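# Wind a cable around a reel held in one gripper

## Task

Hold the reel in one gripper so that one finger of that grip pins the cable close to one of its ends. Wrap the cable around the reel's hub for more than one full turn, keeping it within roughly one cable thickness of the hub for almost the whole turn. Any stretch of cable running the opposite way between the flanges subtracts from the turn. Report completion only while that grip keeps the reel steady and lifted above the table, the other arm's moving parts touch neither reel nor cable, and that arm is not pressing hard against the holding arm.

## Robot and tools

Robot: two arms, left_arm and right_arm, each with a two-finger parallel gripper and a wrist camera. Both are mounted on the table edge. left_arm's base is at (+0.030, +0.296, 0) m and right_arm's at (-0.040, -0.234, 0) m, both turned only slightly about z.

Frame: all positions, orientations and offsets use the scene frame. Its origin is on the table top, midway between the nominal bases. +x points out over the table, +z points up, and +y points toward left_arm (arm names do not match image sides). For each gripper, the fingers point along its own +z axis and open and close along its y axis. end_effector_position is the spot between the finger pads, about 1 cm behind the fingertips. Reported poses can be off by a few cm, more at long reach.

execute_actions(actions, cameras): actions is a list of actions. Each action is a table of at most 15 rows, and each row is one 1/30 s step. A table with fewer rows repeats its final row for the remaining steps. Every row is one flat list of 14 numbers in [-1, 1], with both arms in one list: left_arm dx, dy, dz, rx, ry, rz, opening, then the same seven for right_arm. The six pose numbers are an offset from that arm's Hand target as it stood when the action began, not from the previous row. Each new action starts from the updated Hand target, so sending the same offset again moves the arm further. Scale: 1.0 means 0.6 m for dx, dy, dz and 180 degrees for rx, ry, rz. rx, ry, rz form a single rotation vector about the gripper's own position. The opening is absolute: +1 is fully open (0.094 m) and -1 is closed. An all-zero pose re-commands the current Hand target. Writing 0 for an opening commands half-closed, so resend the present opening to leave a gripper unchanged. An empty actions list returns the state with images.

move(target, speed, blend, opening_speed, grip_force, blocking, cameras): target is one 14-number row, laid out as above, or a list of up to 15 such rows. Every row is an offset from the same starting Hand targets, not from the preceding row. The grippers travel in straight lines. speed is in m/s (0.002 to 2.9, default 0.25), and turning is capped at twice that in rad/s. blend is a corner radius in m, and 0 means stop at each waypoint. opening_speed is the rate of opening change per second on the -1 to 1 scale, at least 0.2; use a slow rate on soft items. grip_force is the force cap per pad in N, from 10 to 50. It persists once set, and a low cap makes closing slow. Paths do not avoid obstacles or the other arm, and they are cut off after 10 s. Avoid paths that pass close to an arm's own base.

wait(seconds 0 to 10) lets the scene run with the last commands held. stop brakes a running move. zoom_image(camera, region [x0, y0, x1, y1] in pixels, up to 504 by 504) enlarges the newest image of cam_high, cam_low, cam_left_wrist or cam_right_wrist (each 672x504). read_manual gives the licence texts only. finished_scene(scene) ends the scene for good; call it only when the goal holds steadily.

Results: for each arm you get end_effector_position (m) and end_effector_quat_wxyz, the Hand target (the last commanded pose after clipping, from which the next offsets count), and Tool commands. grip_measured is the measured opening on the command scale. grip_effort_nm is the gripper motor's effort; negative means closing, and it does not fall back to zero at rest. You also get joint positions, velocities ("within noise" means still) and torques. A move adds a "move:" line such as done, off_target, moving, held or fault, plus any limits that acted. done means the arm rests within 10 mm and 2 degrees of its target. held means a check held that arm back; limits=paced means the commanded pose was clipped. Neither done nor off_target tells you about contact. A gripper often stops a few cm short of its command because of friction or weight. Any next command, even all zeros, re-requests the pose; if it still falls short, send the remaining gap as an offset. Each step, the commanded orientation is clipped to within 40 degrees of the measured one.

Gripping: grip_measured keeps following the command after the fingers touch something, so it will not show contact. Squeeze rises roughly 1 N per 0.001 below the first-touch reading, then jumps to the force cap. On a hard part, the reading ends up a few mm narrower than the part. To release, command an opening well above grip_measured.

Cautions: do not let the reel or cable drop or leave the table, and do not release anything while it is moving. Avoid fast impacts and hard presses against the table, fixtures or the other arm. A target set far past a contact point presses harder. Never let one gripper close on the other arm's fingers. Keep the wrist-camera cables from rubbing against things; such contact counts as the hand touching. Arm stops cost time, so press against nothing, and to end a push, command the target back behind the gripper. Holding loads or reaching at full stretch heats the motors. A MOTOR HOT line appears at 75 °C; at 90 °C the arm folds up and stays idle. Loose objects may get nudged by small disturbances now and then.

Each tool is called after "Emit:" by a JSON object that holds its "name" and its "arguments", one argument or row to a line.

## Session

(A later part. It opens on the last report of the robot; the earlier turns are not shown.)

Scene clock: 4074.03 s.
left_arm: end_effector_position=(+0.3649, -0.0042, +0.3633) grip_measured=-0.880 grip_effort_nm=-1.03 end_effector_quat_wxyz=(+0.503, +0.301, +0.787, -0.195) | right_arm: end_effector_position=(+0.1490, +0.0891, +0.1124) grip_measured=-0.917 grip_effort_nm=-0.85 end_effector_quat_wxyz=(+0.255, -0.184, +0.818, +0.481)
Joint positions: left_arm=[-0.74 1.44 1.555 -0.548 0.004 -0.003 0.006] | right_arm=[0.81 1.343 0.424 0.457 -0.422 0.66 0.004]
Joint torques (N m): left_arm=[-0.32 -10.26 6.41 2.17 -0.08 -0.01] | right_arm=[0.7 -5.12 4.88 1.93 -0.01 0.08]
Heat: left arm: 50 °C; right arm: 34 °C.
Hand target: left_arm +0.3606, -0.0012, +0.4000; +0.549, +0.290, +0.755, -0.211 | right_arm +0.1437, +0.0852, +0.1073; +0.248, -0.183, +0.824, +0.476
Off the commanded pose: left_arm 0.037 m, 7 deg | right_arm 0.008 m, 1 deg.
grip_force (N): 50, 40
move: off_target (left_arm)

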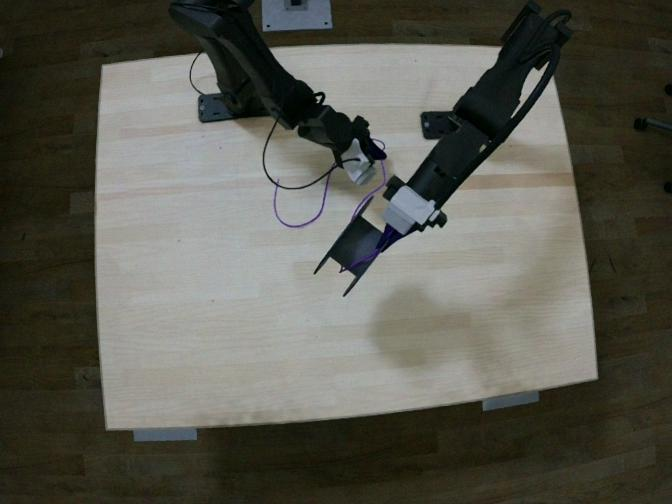

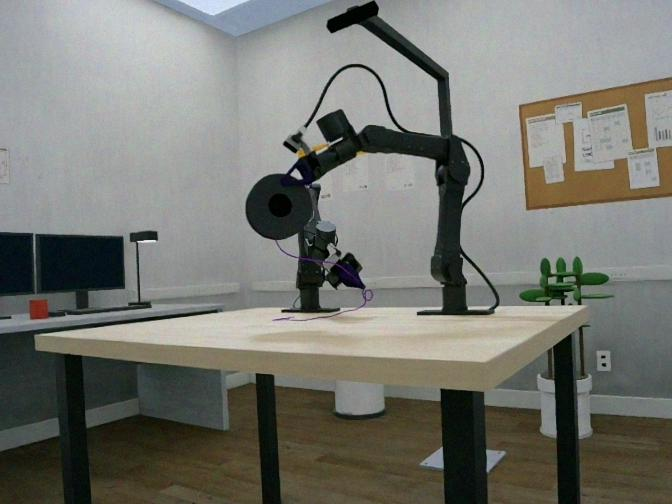

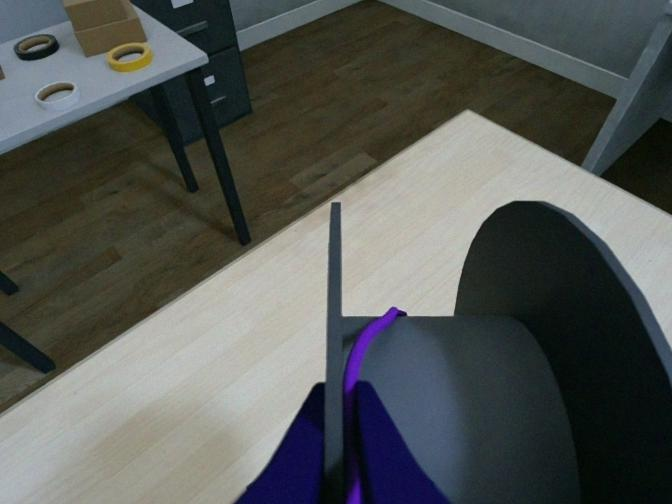

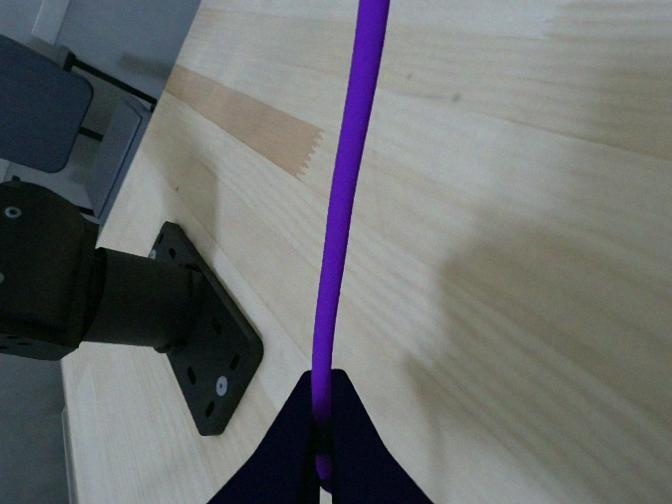

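Emit:
{"name": "move", "arguments": {
  "target": [
    [0,0,0,0,0,0,-1,-0.0885,-0.029,0.1323,0.0829,0.1255,0.0646,-1],
    [0,0,0,0,0,0,-1,-0.0955,-0.0237,0.314,0.1106,0.2317,0.0336,-1]
  ],
  "speed": 0.12,
  "blend": [0.03,0],
  "cameras": ["cam_right_wrist", "cam_low", "cam_high", "cam_left_wrist"]
}}

Emit:
{"name": "zoom_image", "arguments": {
  "camera": "cam_low",
  "region": [220, 120, 400, 330]
}}

Emit:
{"name": "zoom_image", "arguments": {
  "camera": "cam_high",
  "region": [280, 120, 440, 310]
}}

Scene clock: 4125.80 s.
left_arm: end_effector_position=(+0.3649, -0.0043, +0.3634) grip_measured=-0.880 grip_effort_nm=-1.04 end_effector_quat_wxyz=(+0.503, +0.301, +0.786, -0.195) | right_arm: end_effector_position=(+0.0909, +0.0707, +0.2812) grip_measured=-0.917 grip_effort_nm=-0.85 end_effector_quat_wxyz=(-0.057, +0.012, +0.760, +0.647)
Joint positions: left_arm=[-0.74 1.44 1.555 -0.547 0.004 -0.003 0.006] | right_arm=[0.688 0.975 0.694 0.025 -0.909 1.471 0.004]
Joint torques (N m): left_arm=[-0.34 -10.24 6.42 2.17 -0.09 -0.01] | right_arm=[0.7 -2.86 9.87 1.77 -0.18 0.05]
Heat: left arm: 50 °C; right arm: 34 °C.
Hand target: left_arm +0.3606, -0.0012, +0.4000; +0.549, +0.290, +0.755, -0.211 | right_arm +0.0863, +0.0709, +0.2958; -0.057, +0.000, +0.754, +0.654
Off the commanded pose: left_arm 0.037 m, 7 deg | right_arm 0.015 m, 2 deg.
grip_force (N): 50, 40
move: off_target (left_arm, right_arm)

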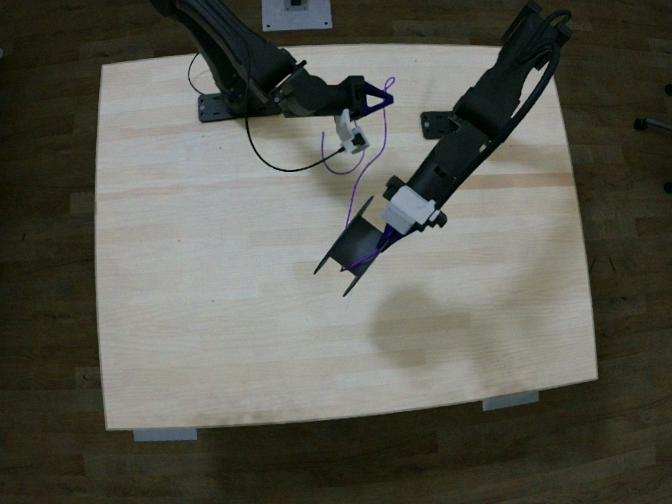

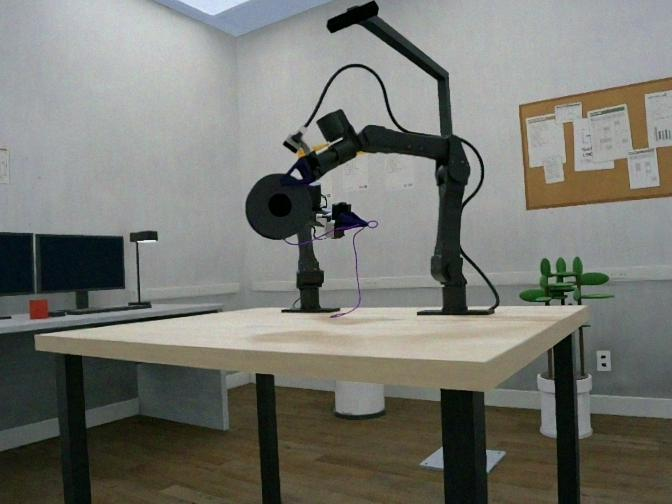

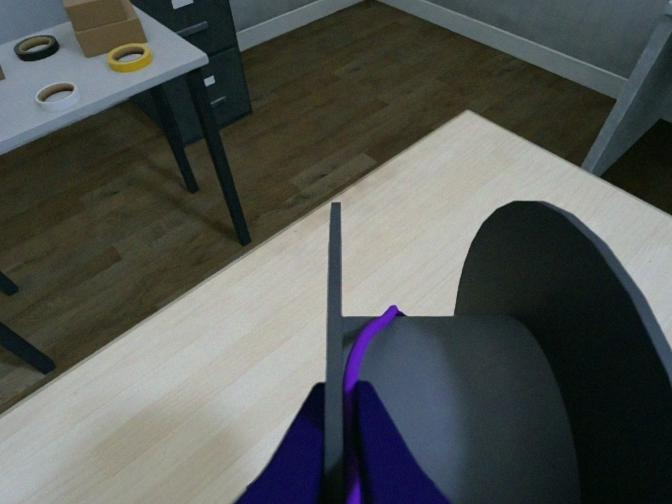

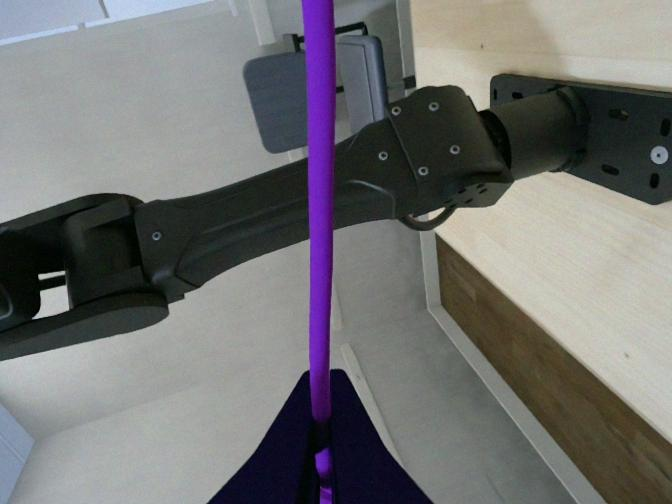

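Scaled by 2.400.

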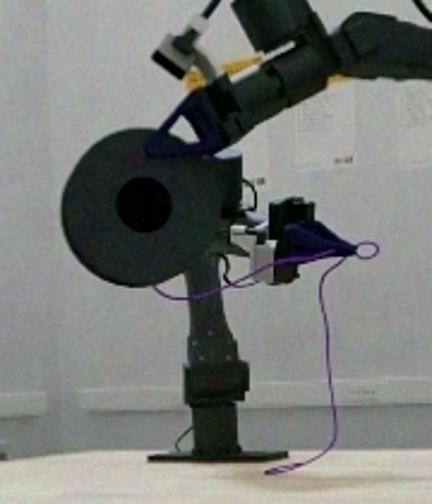

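Scaled by 2.653.

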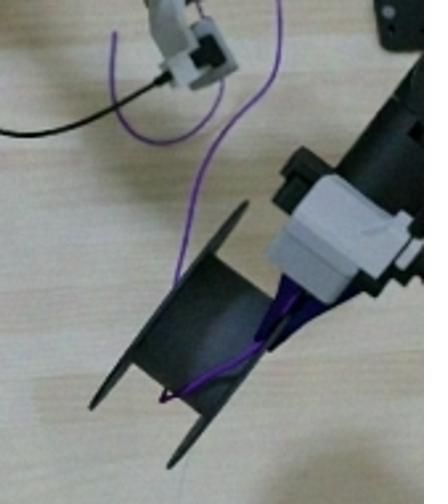

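Emit:
{"name": "move", "arguments": {
  "target": [
    [0,0,0,0,0,0,-1,0.0833,0.106,-0.2252,-0.0129,-0.111,0.0193,-1],
    [0,0,0,0,0,0,-1,0.0892,0.1542,-0.2002,-0.0129,-0.111,0.0193,-1]
  ],
  "speed": 0.12,
  "blend": [0.02,0],
  "cameras": ["cam_right_wrist", "cam_low", "cam_high", "cam_left_wrist"]
}}

Emit:
{"name": "zoom_image", "arguments": {
  "camera": "cam_low",
  "region": [220, 120, 400, 330]
}}

Emit:
{"name": "zoom_image", "arguments": {
  "camera": "cam_high",
  "region": [280, 120, 440, 310]
}}

Scene clock: 4148.27 s.
left_arm: end_effector_position=(+0.3649, -0.0043, +0.3634) grip_measured=-0.880 grip_effort_nm=-1.03 end_effector_quat_wxyz=(+0.503, +0.301, +0.786, -0.195) | right_arm: end_effector_position=(+0.1375, +0.1577, +0.1689) grip_measured=-0.917 grip_effort_nm=-0.85 end_effector_quat_wxyz=(+0.048, -0.127, +0.771, +0.622)
Joint positions: left_arm=[-0.74 1.44 1.555 -0.547 0.004 -0.003 0.006] | right_arm=[0.81 1.577 0.691 0.566 -0.792 1.099 0.004]
Joint torques (N m): left_arm=[-0.34 -10.25 6.43 2.17 -0.08 -0.01] | right_arm=[0.62 -5.09 8.24 2.07 -0.09 -0.02]
Heat: left arm: 51 °C; right arm: 38 °C.
Hand target: left_arm +0.3606, -0.0012, +0.4000; +0.549, +0.290, +0.755, -0.211 | right_arm +0.1398, +0.1635, +0.1758; +0.055, -0.135, +0.766, +0.627
Off the commanded pose: left_arm 0.037 m, 7 deg | right_arm 0.009 m, 1 deg.
grip_force (N): 50, 40
move: off_target (left_arm); blend cut to 0.0164 m at target 1

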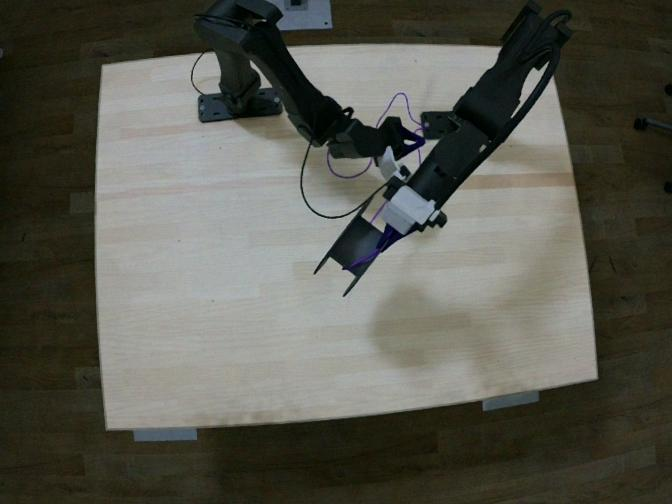

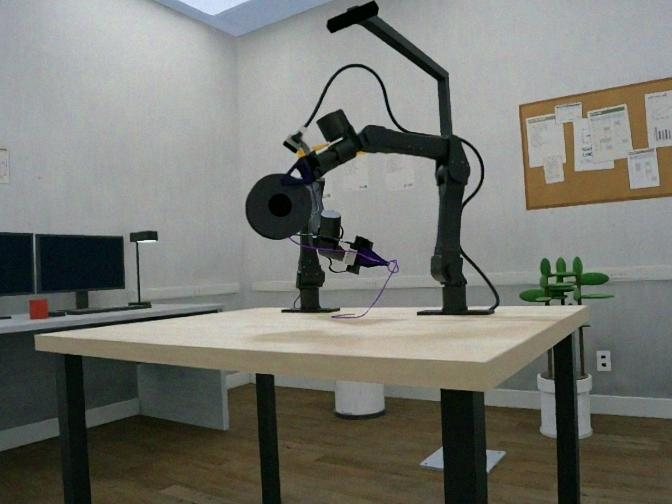

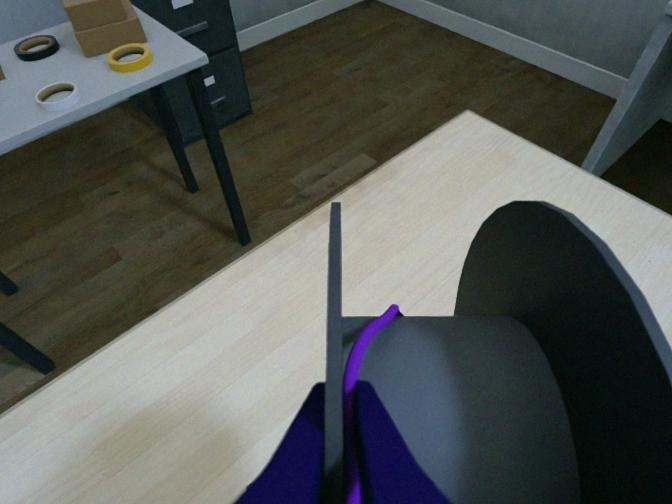

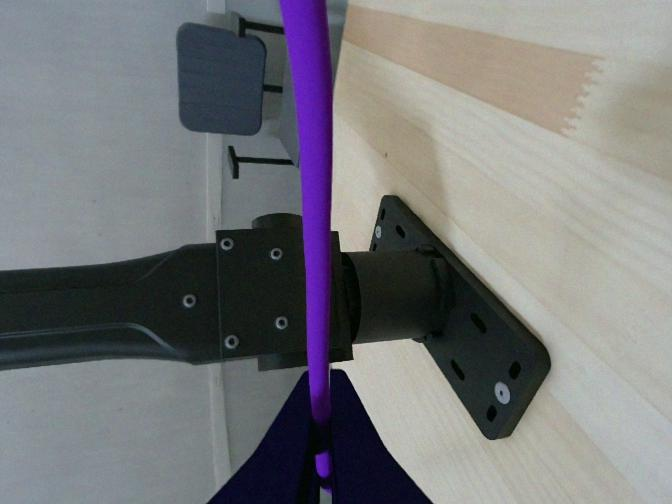

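Scaled by 2.400.

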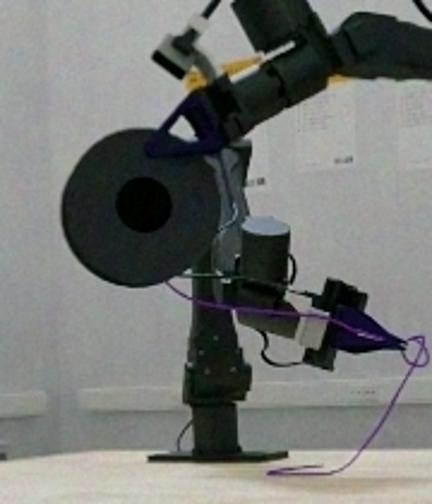

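Scaled by 2.653.

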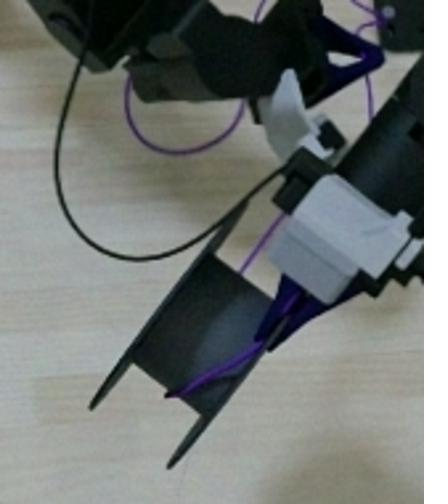

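Emit:
{"name": "move", "arguments": {
  "target": [0,0,0,0,0,0,-1,-0.0105,0.0082,-0.002,0,0,0,-1],
  "speed": 0.05,
  "cameras": ["cam_right_wrist", "cam_low", "cam_left_wrist"]
}}

Emit:
{"name": "zoom_image", "arguments": {
  "camera": "cam_low",
  "region": [220, 120, 400, 330]
}}

Scene clock: 4158.53 s.
left_arm: end_effector_position=(+0.3649, -0.0043, +0.3634) grip_measured=-0.880 grip_effort_nm=-1.03 end_effector_quat_wxyz=(+0.503, +0.301, +0.786, -0.195) | right_arm: end_effector_position=(+0.1321, +0.1627, +0.1692) grip_measured=-0.917 grip_effort_nm=-0.85 end_effector_quat_wxyz=(+0.051, -0.130, +0.771, +0.622)
Joint positions: left_arm=[-0.74 1.44 1.555 -0.547 0.004 -0.003 0.006] | right_arm=[0.836 1.577 0.691 0.573 -0.766 1.102 0.004]
Joint torques (N m): left_arm=[-0.34 -10.24 6.42 2.16 -0.08 -0.01] | right_arm=[0.73 -4.86 7.87 2.19 -0.08 0.04]
Heat: left arm: 51 °C; right arm: 38 °C.
Hand target: left_arm +0.3606, -0.0012, +0.4000; +0.549, +0.290, +0.755, -0.211 | right_arm +0.1335, +0.1684, +0.1746; +0.055, -0.135, +0.766, +0.627
Off the commanded pose: left_arm 0.037 m, 7 deg | right_arm 0.008 m, 1 deg.
grip_force (N): 50, 40
move: off_target (left_arm)
Images, in order (width x height): cam_low 672x504, cam_left_wrist 672x504, cam_right_wrist 672x504.

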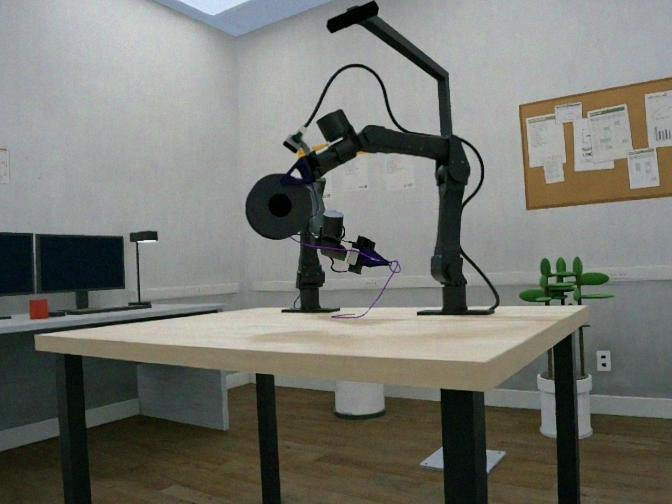

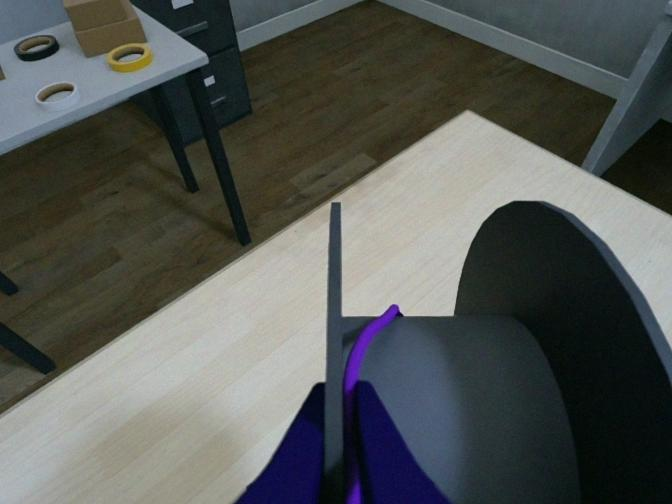

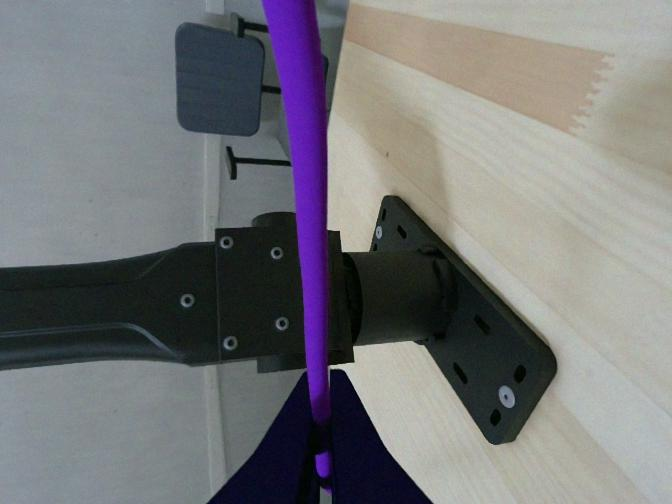

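Scaled by 2.400.

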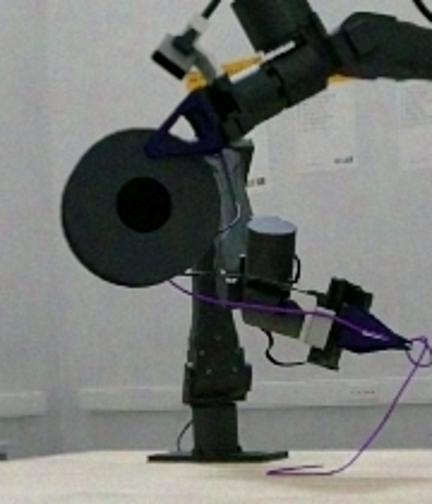

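Emit:
{"name": "move", "arguments": {
  "target": [
    [0,0,0,0,0,0,-1,-0.0668,-0.0715,0.1483,0.0065,0.0555,-0.0097,-1],
    [0,0,0,0,0,0,-1,-0.0878,-0.1373,0.2685,0.0129,0.111,-0.0193,-1],
    [0,0,0,0,0,0,-1,-0.0363,-0.1867,0.4307,0.0378,0.193,-0.0826,-1]
  ],
  "speed": 0.12,
  "blend": [0.02,0.03,0],
  "cameras": ["cam_right_wrist", "cam_low", "cam_left_wrist", "cam_high"]
}}

Emit:
{"name": "zoom_image", "arguments": {
  "camera": "cam_low",
  "region": [220, 120, 400, 330]
}}

Emit:
{"name": "zoom_image", "arguments": {
  "camera": "cam_high",
  "region": [280, 120, 440, 310]
}}

Scene clock: 4201.80 s.
left_arm: end_effector_position=(+0.3650, -0.0043, +0.3636) grip_measured=-0.880 grip_effort_nm=-1.03 end_effector_quat_wxyz=(+0.503, +0.301, +0.786, -0.195) | right_arm: end_effector_position=(+0.1113, +0.0593, +0.4227) grip_measured=-0.917 grip_effort_nm=-0.85 end_effector_quat_wxyz=(-0.093, +0.159, +0.723, +0.665)
Joint positions: left_arm=[-0.74 1.44 1.555 -0.546 0.004 -0.003 0.006] | right_arm=[0.658 1.015 1.214 -0.338 -0.801 1.826 0.004]
Joint torques (N m): left_arm=[-0.32 -10.22 6.43 2.16 -0.08 -0.01] | right_arm=[-0.68 -1.59 9.31 1.88 -0.03 0.06]
Heat: left arm: 51 °C; right arm: 39 °C.
Hand target: left_arm +0.3607, -0.0012, +0.4001; +0.549, +0.290, +0.755, -0.211 | right_arm +0.1118, +0.0564, +0.4330; -0.088, +0.160, +0.720, +0.669
Off the commanded pose: left_arm 0.037 m, 7 deg | right_arm 0.011 m, 1 deg.
grip_force (N): 50, 40
move: off_target (left_arm, right_arm)

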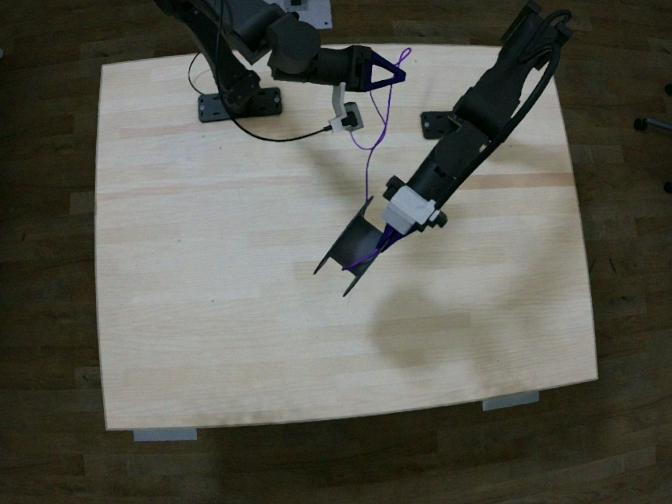

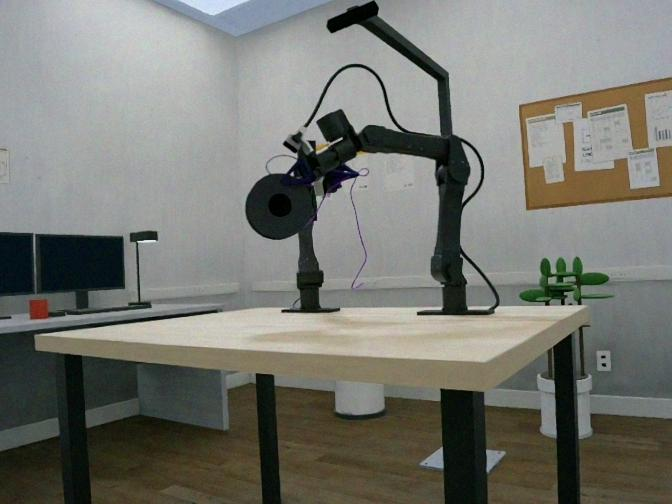

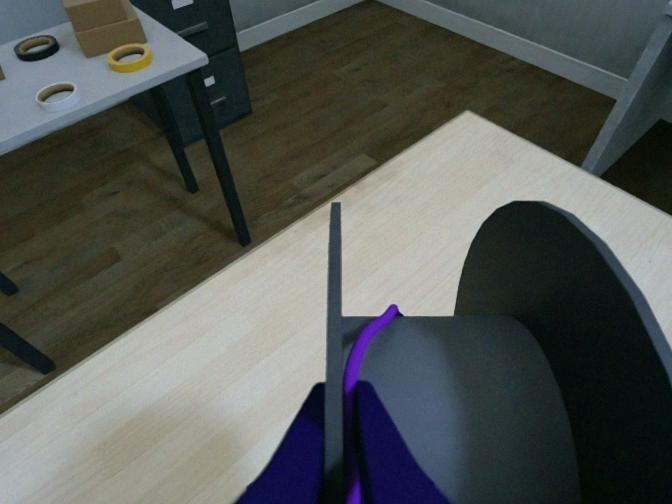

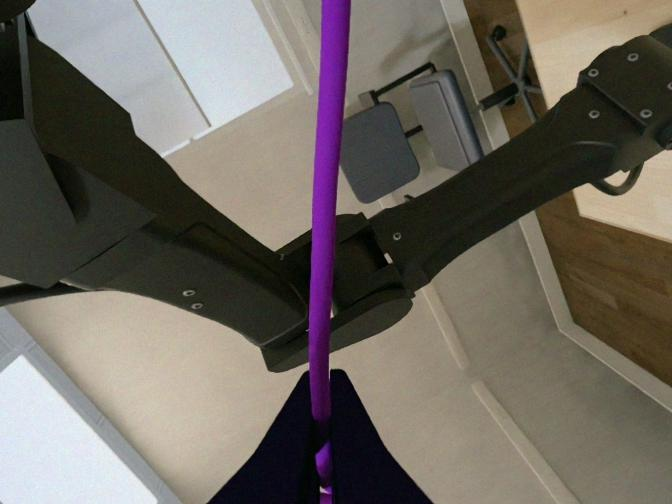

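Scaled by 2.400.

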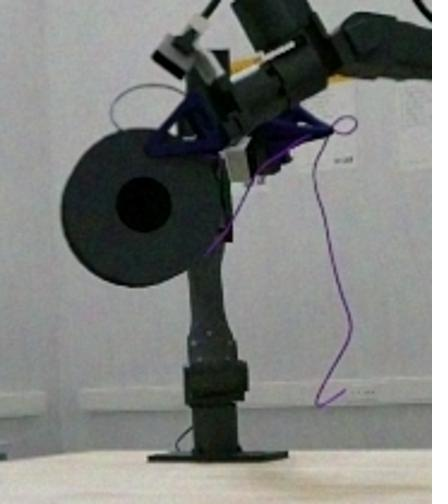

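Scaled by 2.653.

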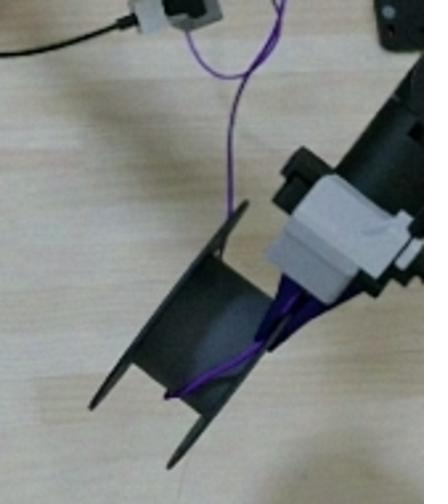

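Emit:
{"name": "zoom_image", "arguments": {
  "camera": "cam_high",
  "region": [335, 180, 405, 260]
}}

Emit:
{"name": "zoom_image", "arguments": {
  "camera": "cam_low",
  "region": [270, 160, 370, 250]
}}

Scaled by 6.300.

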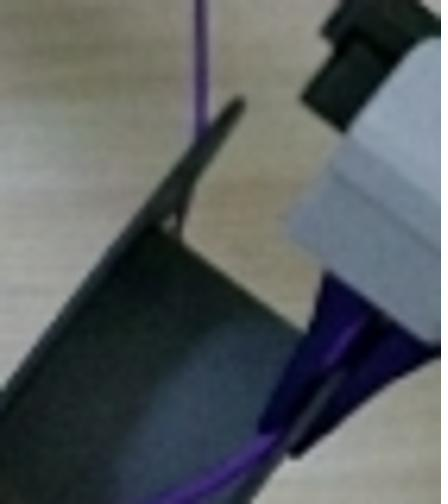

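Scaled by 5.040.

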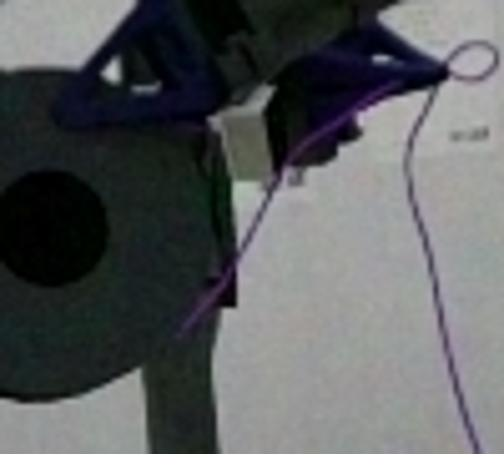

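Emit:
{"name": "move", "arguments": {
  "target": [
    [0,0,-0.0585,0,0,0,-1,0.1197,-0.0913,0.068,0.0048,0.0271,-0.0575,-1],
    [0,0,-0.0585,0,0,0,-1,0.275,-0.1903,0.1313,0.0084,0.0266,-0.1412,-1]
  ],
  "speed": 0.12,
  "blend": [0.03,0],
  "cameras": ["cam_right_wrist", "cam_low", "cam_left_wrist", "cam_high"]
}}

Emit:
{"name": "zoom_image", "arguments": {
  "camera": "cam_low",
  "region": [220, 100, 400, 310]
}}

Emit:
{"name": "zoom_image", "arguments": {
  "camera": "cam_high",
  "region": [280, 120, 440, 310]
}}

Scene clock: 4243.07 s.
left_arm: end_effector_position=(+0.3637, -0.0032, +0.3308) grip_measured=-0.880 grip_effort_nm=-1.03 end_effector_quat_wxyz=(+0.505, +0.300, +0.785, -0.196) | right_arm: end_effector_position=(+0.2784, -0.0552, +0.5041) grip_measured=-0.917 grip_effort_nm=-0.85 end_effector_quat_wxyz=(+0.024, +0.341, +0.656, +0.673)
Joint positions: left_arm=[-0.74 1.394 1.376 -0.407 0.004 -0.003 0.006] | right_arm=[0.064 1.354 1.78 -0.588 -0.955 1.882 0.004]
Joint torques (N m): left_arm=[-0.34 -9.84 6.57 2.15 -0.08 -0.01] | right_arm=[-0.61 -3.32 8.47 1.78 -0.06 0.05]
Heat: left arm: 52 °C; right arm: 38 °C.
Hand target: left_arm +0.3607, -0.0012, +0.3649; +0.549, +0.290, +0.755, -0.211 | right_arm +0.2768, -0.0577, +0.5116; +0.029, +0.341, +0.654, +0.675
Off the commanded pose: left_arm 0.034 m, 6 deg | right_arm 0.008 m, 1 deg.
grip_force (N): 50, 40
move: off_target (left_arm)

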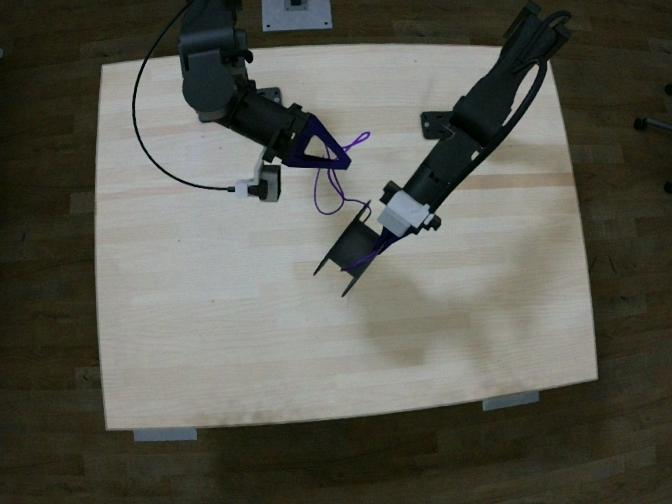

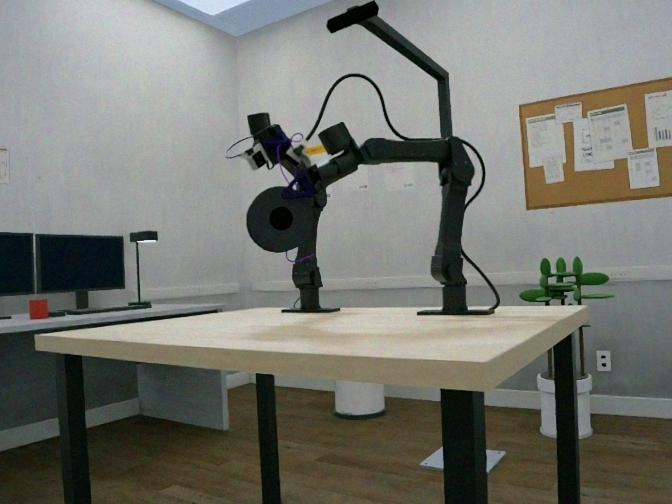

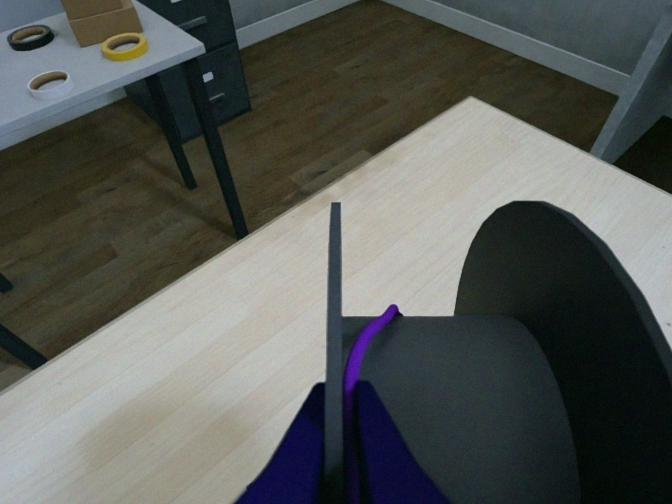

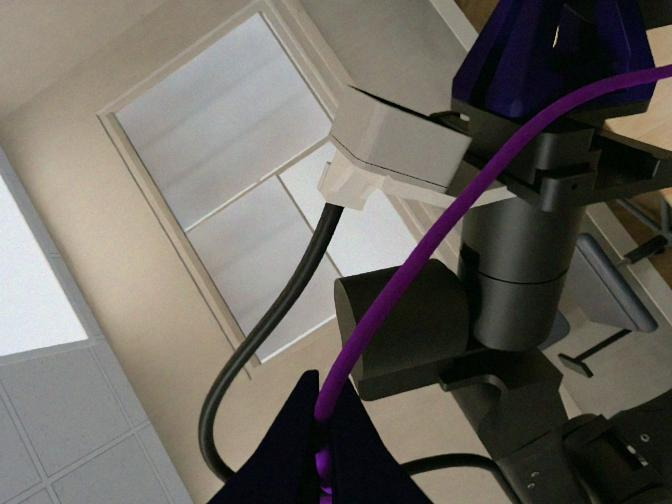

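Scaled by 2.400.

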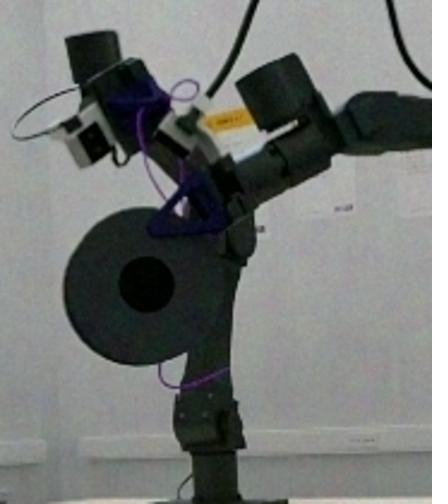

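Scaled by 2.653.

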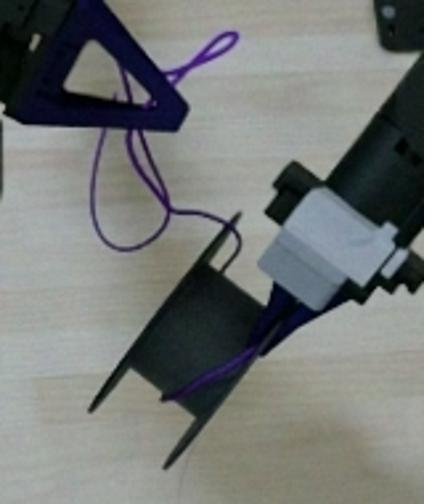

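Emit:
{"name": "move", "arguments": {
  "target": [
    [0,0,-0.0667,0,0,0,-1,-0.0233,0.0152,0.0232,0,0,0,-1],
    [0,0,-0.0667,0,0,0,-1,0.157,-0.082,0.0073,0,0,-0.0444,-1]
  ],
  "speed": 0.1,
  "blend": [0.005,0],
  "cameras": ["cam_right_wrist", "cam_low", "cam_left_wrist", "cam_high"]
}}

Emit:
{"name": "zoom_image", "arguments": {
  "camera": "cam_low",
  "region": [220, 100, 400, 310]
}}

Emit:
{"name": "zoom_image", "arguments": {
  "camera": "cam_high",
  "region": [280, 120, 440, 310]
}}

Scene clock: 4281.90 s.
left_arm: end_effector_position=(+0.3643, -0.0067, +0.3158) grip_measured=-0.880 grip_effort_nm=-1.04 end_effector_quat_wxyz=(+0.537, +0.294, +0.762, -0.212) | right_arm: end_effector_position=(+0.3713, -0.1017, +0.4895) grip_measured=-0.917 grip_effort_nm=-0.85 end_effector_quat_wxyz=(+0.038, +0.419, +0.630, +0.653)
Joint positions: left_arm=[-0.742 1.354 1.204 -0.189 0.01 -0.004 0.006] | right_arm=[-0.067 1.625 2.027 -0.654 -0.949 1.893 0.004]
Joint torques (N m): left_arm=[-0.09 -8.14 6.15 1.65 -0.13 0.01] | right_arm=[-1.39 -6.02 9.61 2.56 -0.15 -0.1]
Heat: left arm: 51 °C; right arm: 38 °C.
Hand target: left_arm +0.3607, -0.0012, +0.3250; +0.549, +0.290, +0.755, -0.211 | right_arm +0.3710, -0.1070, +0.5161; +0.076, +0.386, +0.629, +0.671
Off the commanded pose: left_arm 0.011 m, 2 deg | right_arm 0.027 m, 6 deg.
grip_force (N): 50, 40
move: off_target (left_arm, right_arm)

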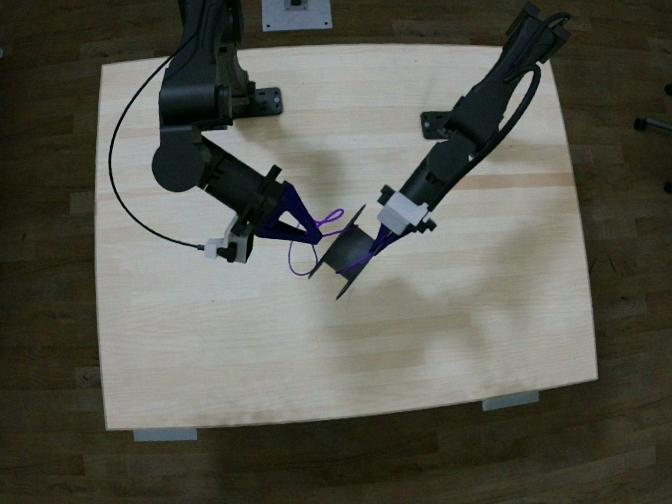

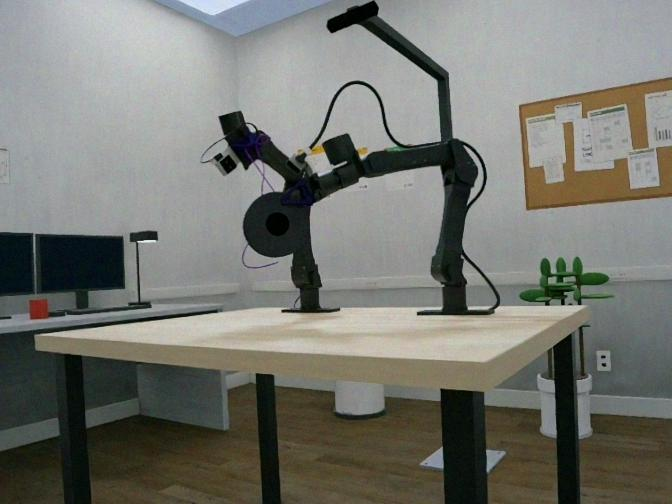

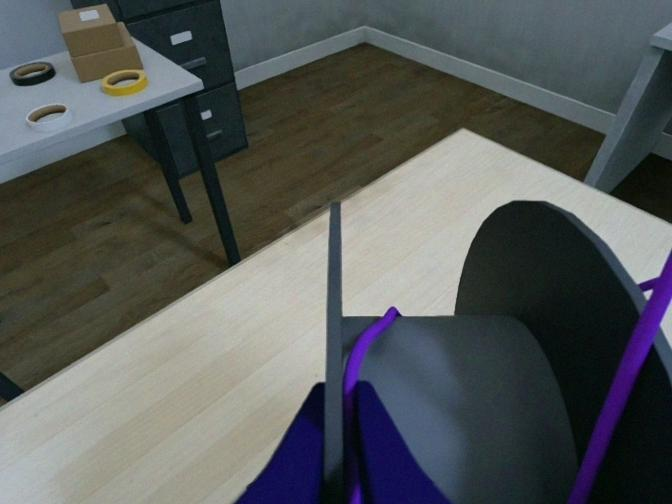

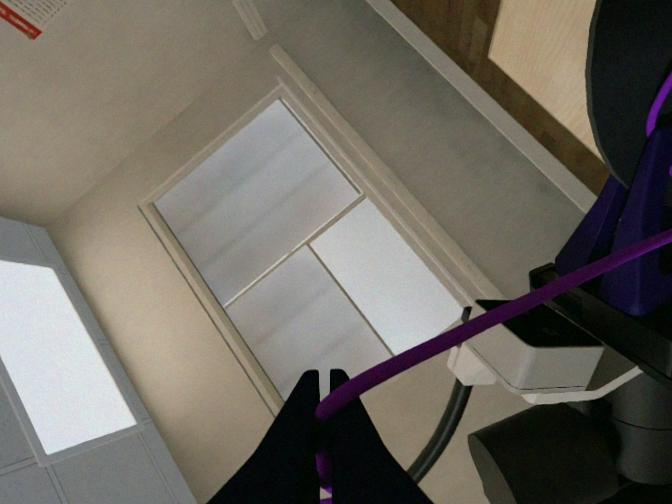

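Scaled by 2.400.

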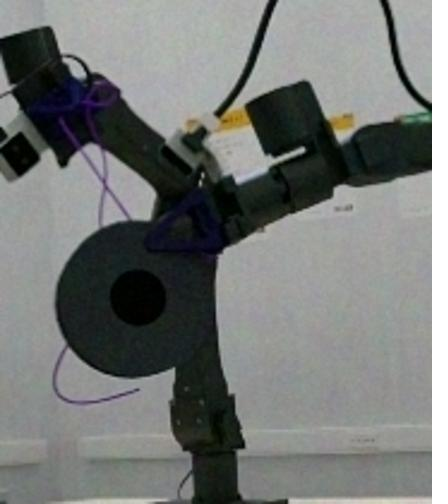

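Scaled by 2.653.

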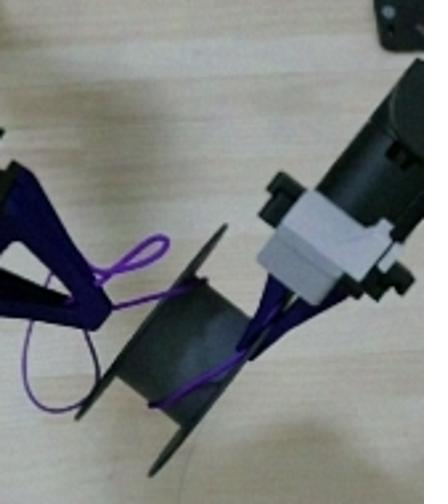

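Emit:
{"name": "move", "arguments": {
  "target": [
    [0,0,0.0417,0,0,0,-1,0.1168,-0.0382,-0.126,-0.0215,0.0169,-0.0111,-1],
    [0,0,0.0417,0,0,0,-1,0.2055,-0.0437,-0.2327,-0.0215,0.0169,-0.0222,-1]
  ],
  "speed": 0.1,
  "blend": [0.03,0],
  "cameras": ["cam_right_wrist", "cam_low", "cam_left_wrist", "cam_high"]
}}

Emit:
{"name": "zoom_image", "arguments": {
  "camera": "cam_low",
  "region": [200, 120, 380, 310]
}}

Emit:
{"name": "zoom_image", "arguments": {
  "camera": "cam_high",
  "region": [280, 160, 440, 330]
}}

Scene clock: 4308.00 s.
left_arm: end_effector_position=(+0.3630, -0.0005, +0.3211) grip_measured=-0.880 grip_effort_nm=-1.03 end_effector_quat_wxyz=(+0.526, +0.292, +0.774, -0.199) | right_arm: end_effector_position=(+0.4819, -0.1228, +0.3781) grip_measured=-0.917 grip_effort_nm=-0.85 end_effector_quat_wxyz=(+0.065, +0.419, +0.646, +0.635)
Joint positions: left_arm=[-0.742 1.354 1.261 -0.285 -0.01 -0.004 0.006] | right_arm=[-0.098 1.883 1.899 -0.335 -0.937 1.783 0.004]
Joint torques (N m): left_arm=[-0.12 -7.2 10.29 1.64 0.06 0.01] | right_arm=[-0.99 -8.4 6 2.57 0.24 0.01]
Heat: left arm: 50 °C; right arm: 40 °C.
Hand target: left_arm +0.3607, -0.0012, +0.3501; +0.549, +0.290, +0.755, -0.211 | right_arm +0.4943, -0.1332, +0.3765; +0.096, +0.422, +0.639, +0.636
Off the commanded pose: left_arm 0.029 m, 4 deg | right_arm 0.016 m, 4 deg.
grip_force (N): 50, 40
move: off_target (left_arm, right_arm)

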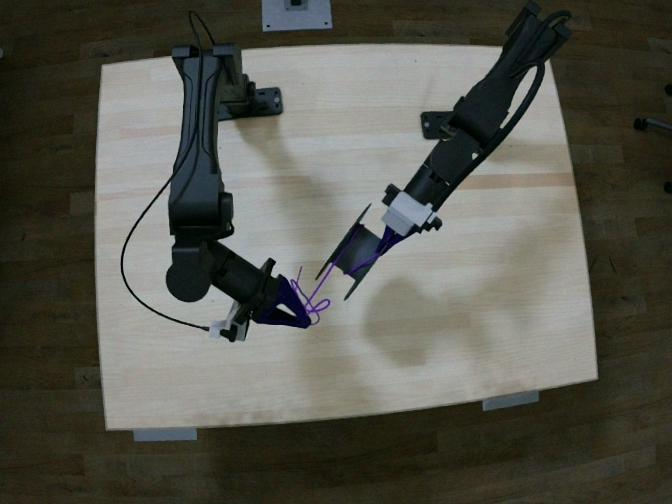

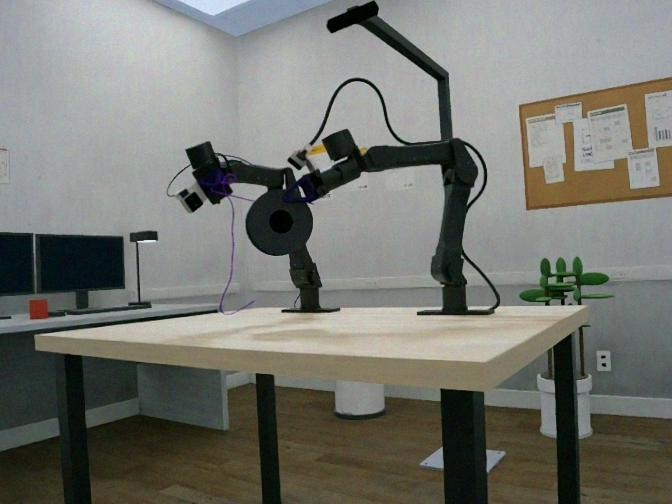

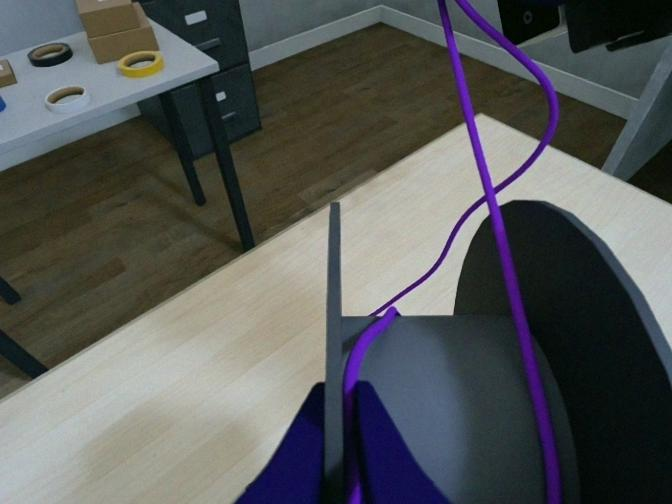

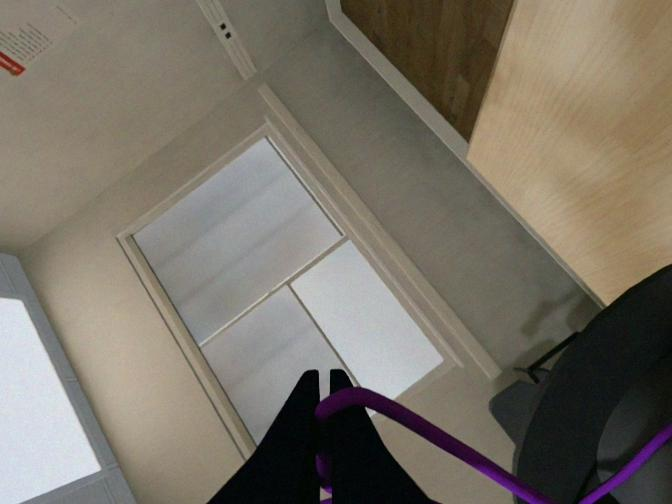

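Scaled by 2.653.

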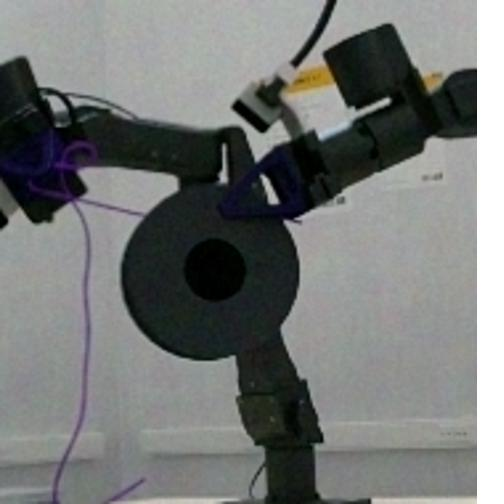

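Scaled by 2.965.

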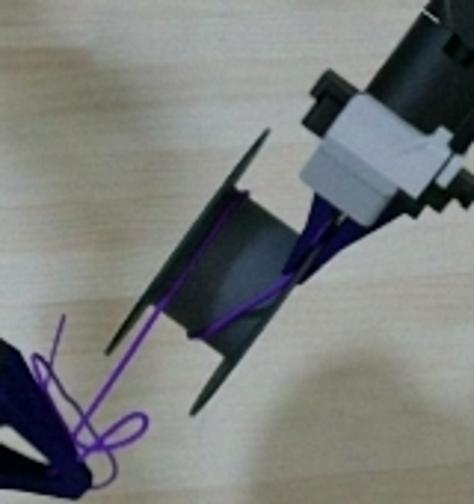

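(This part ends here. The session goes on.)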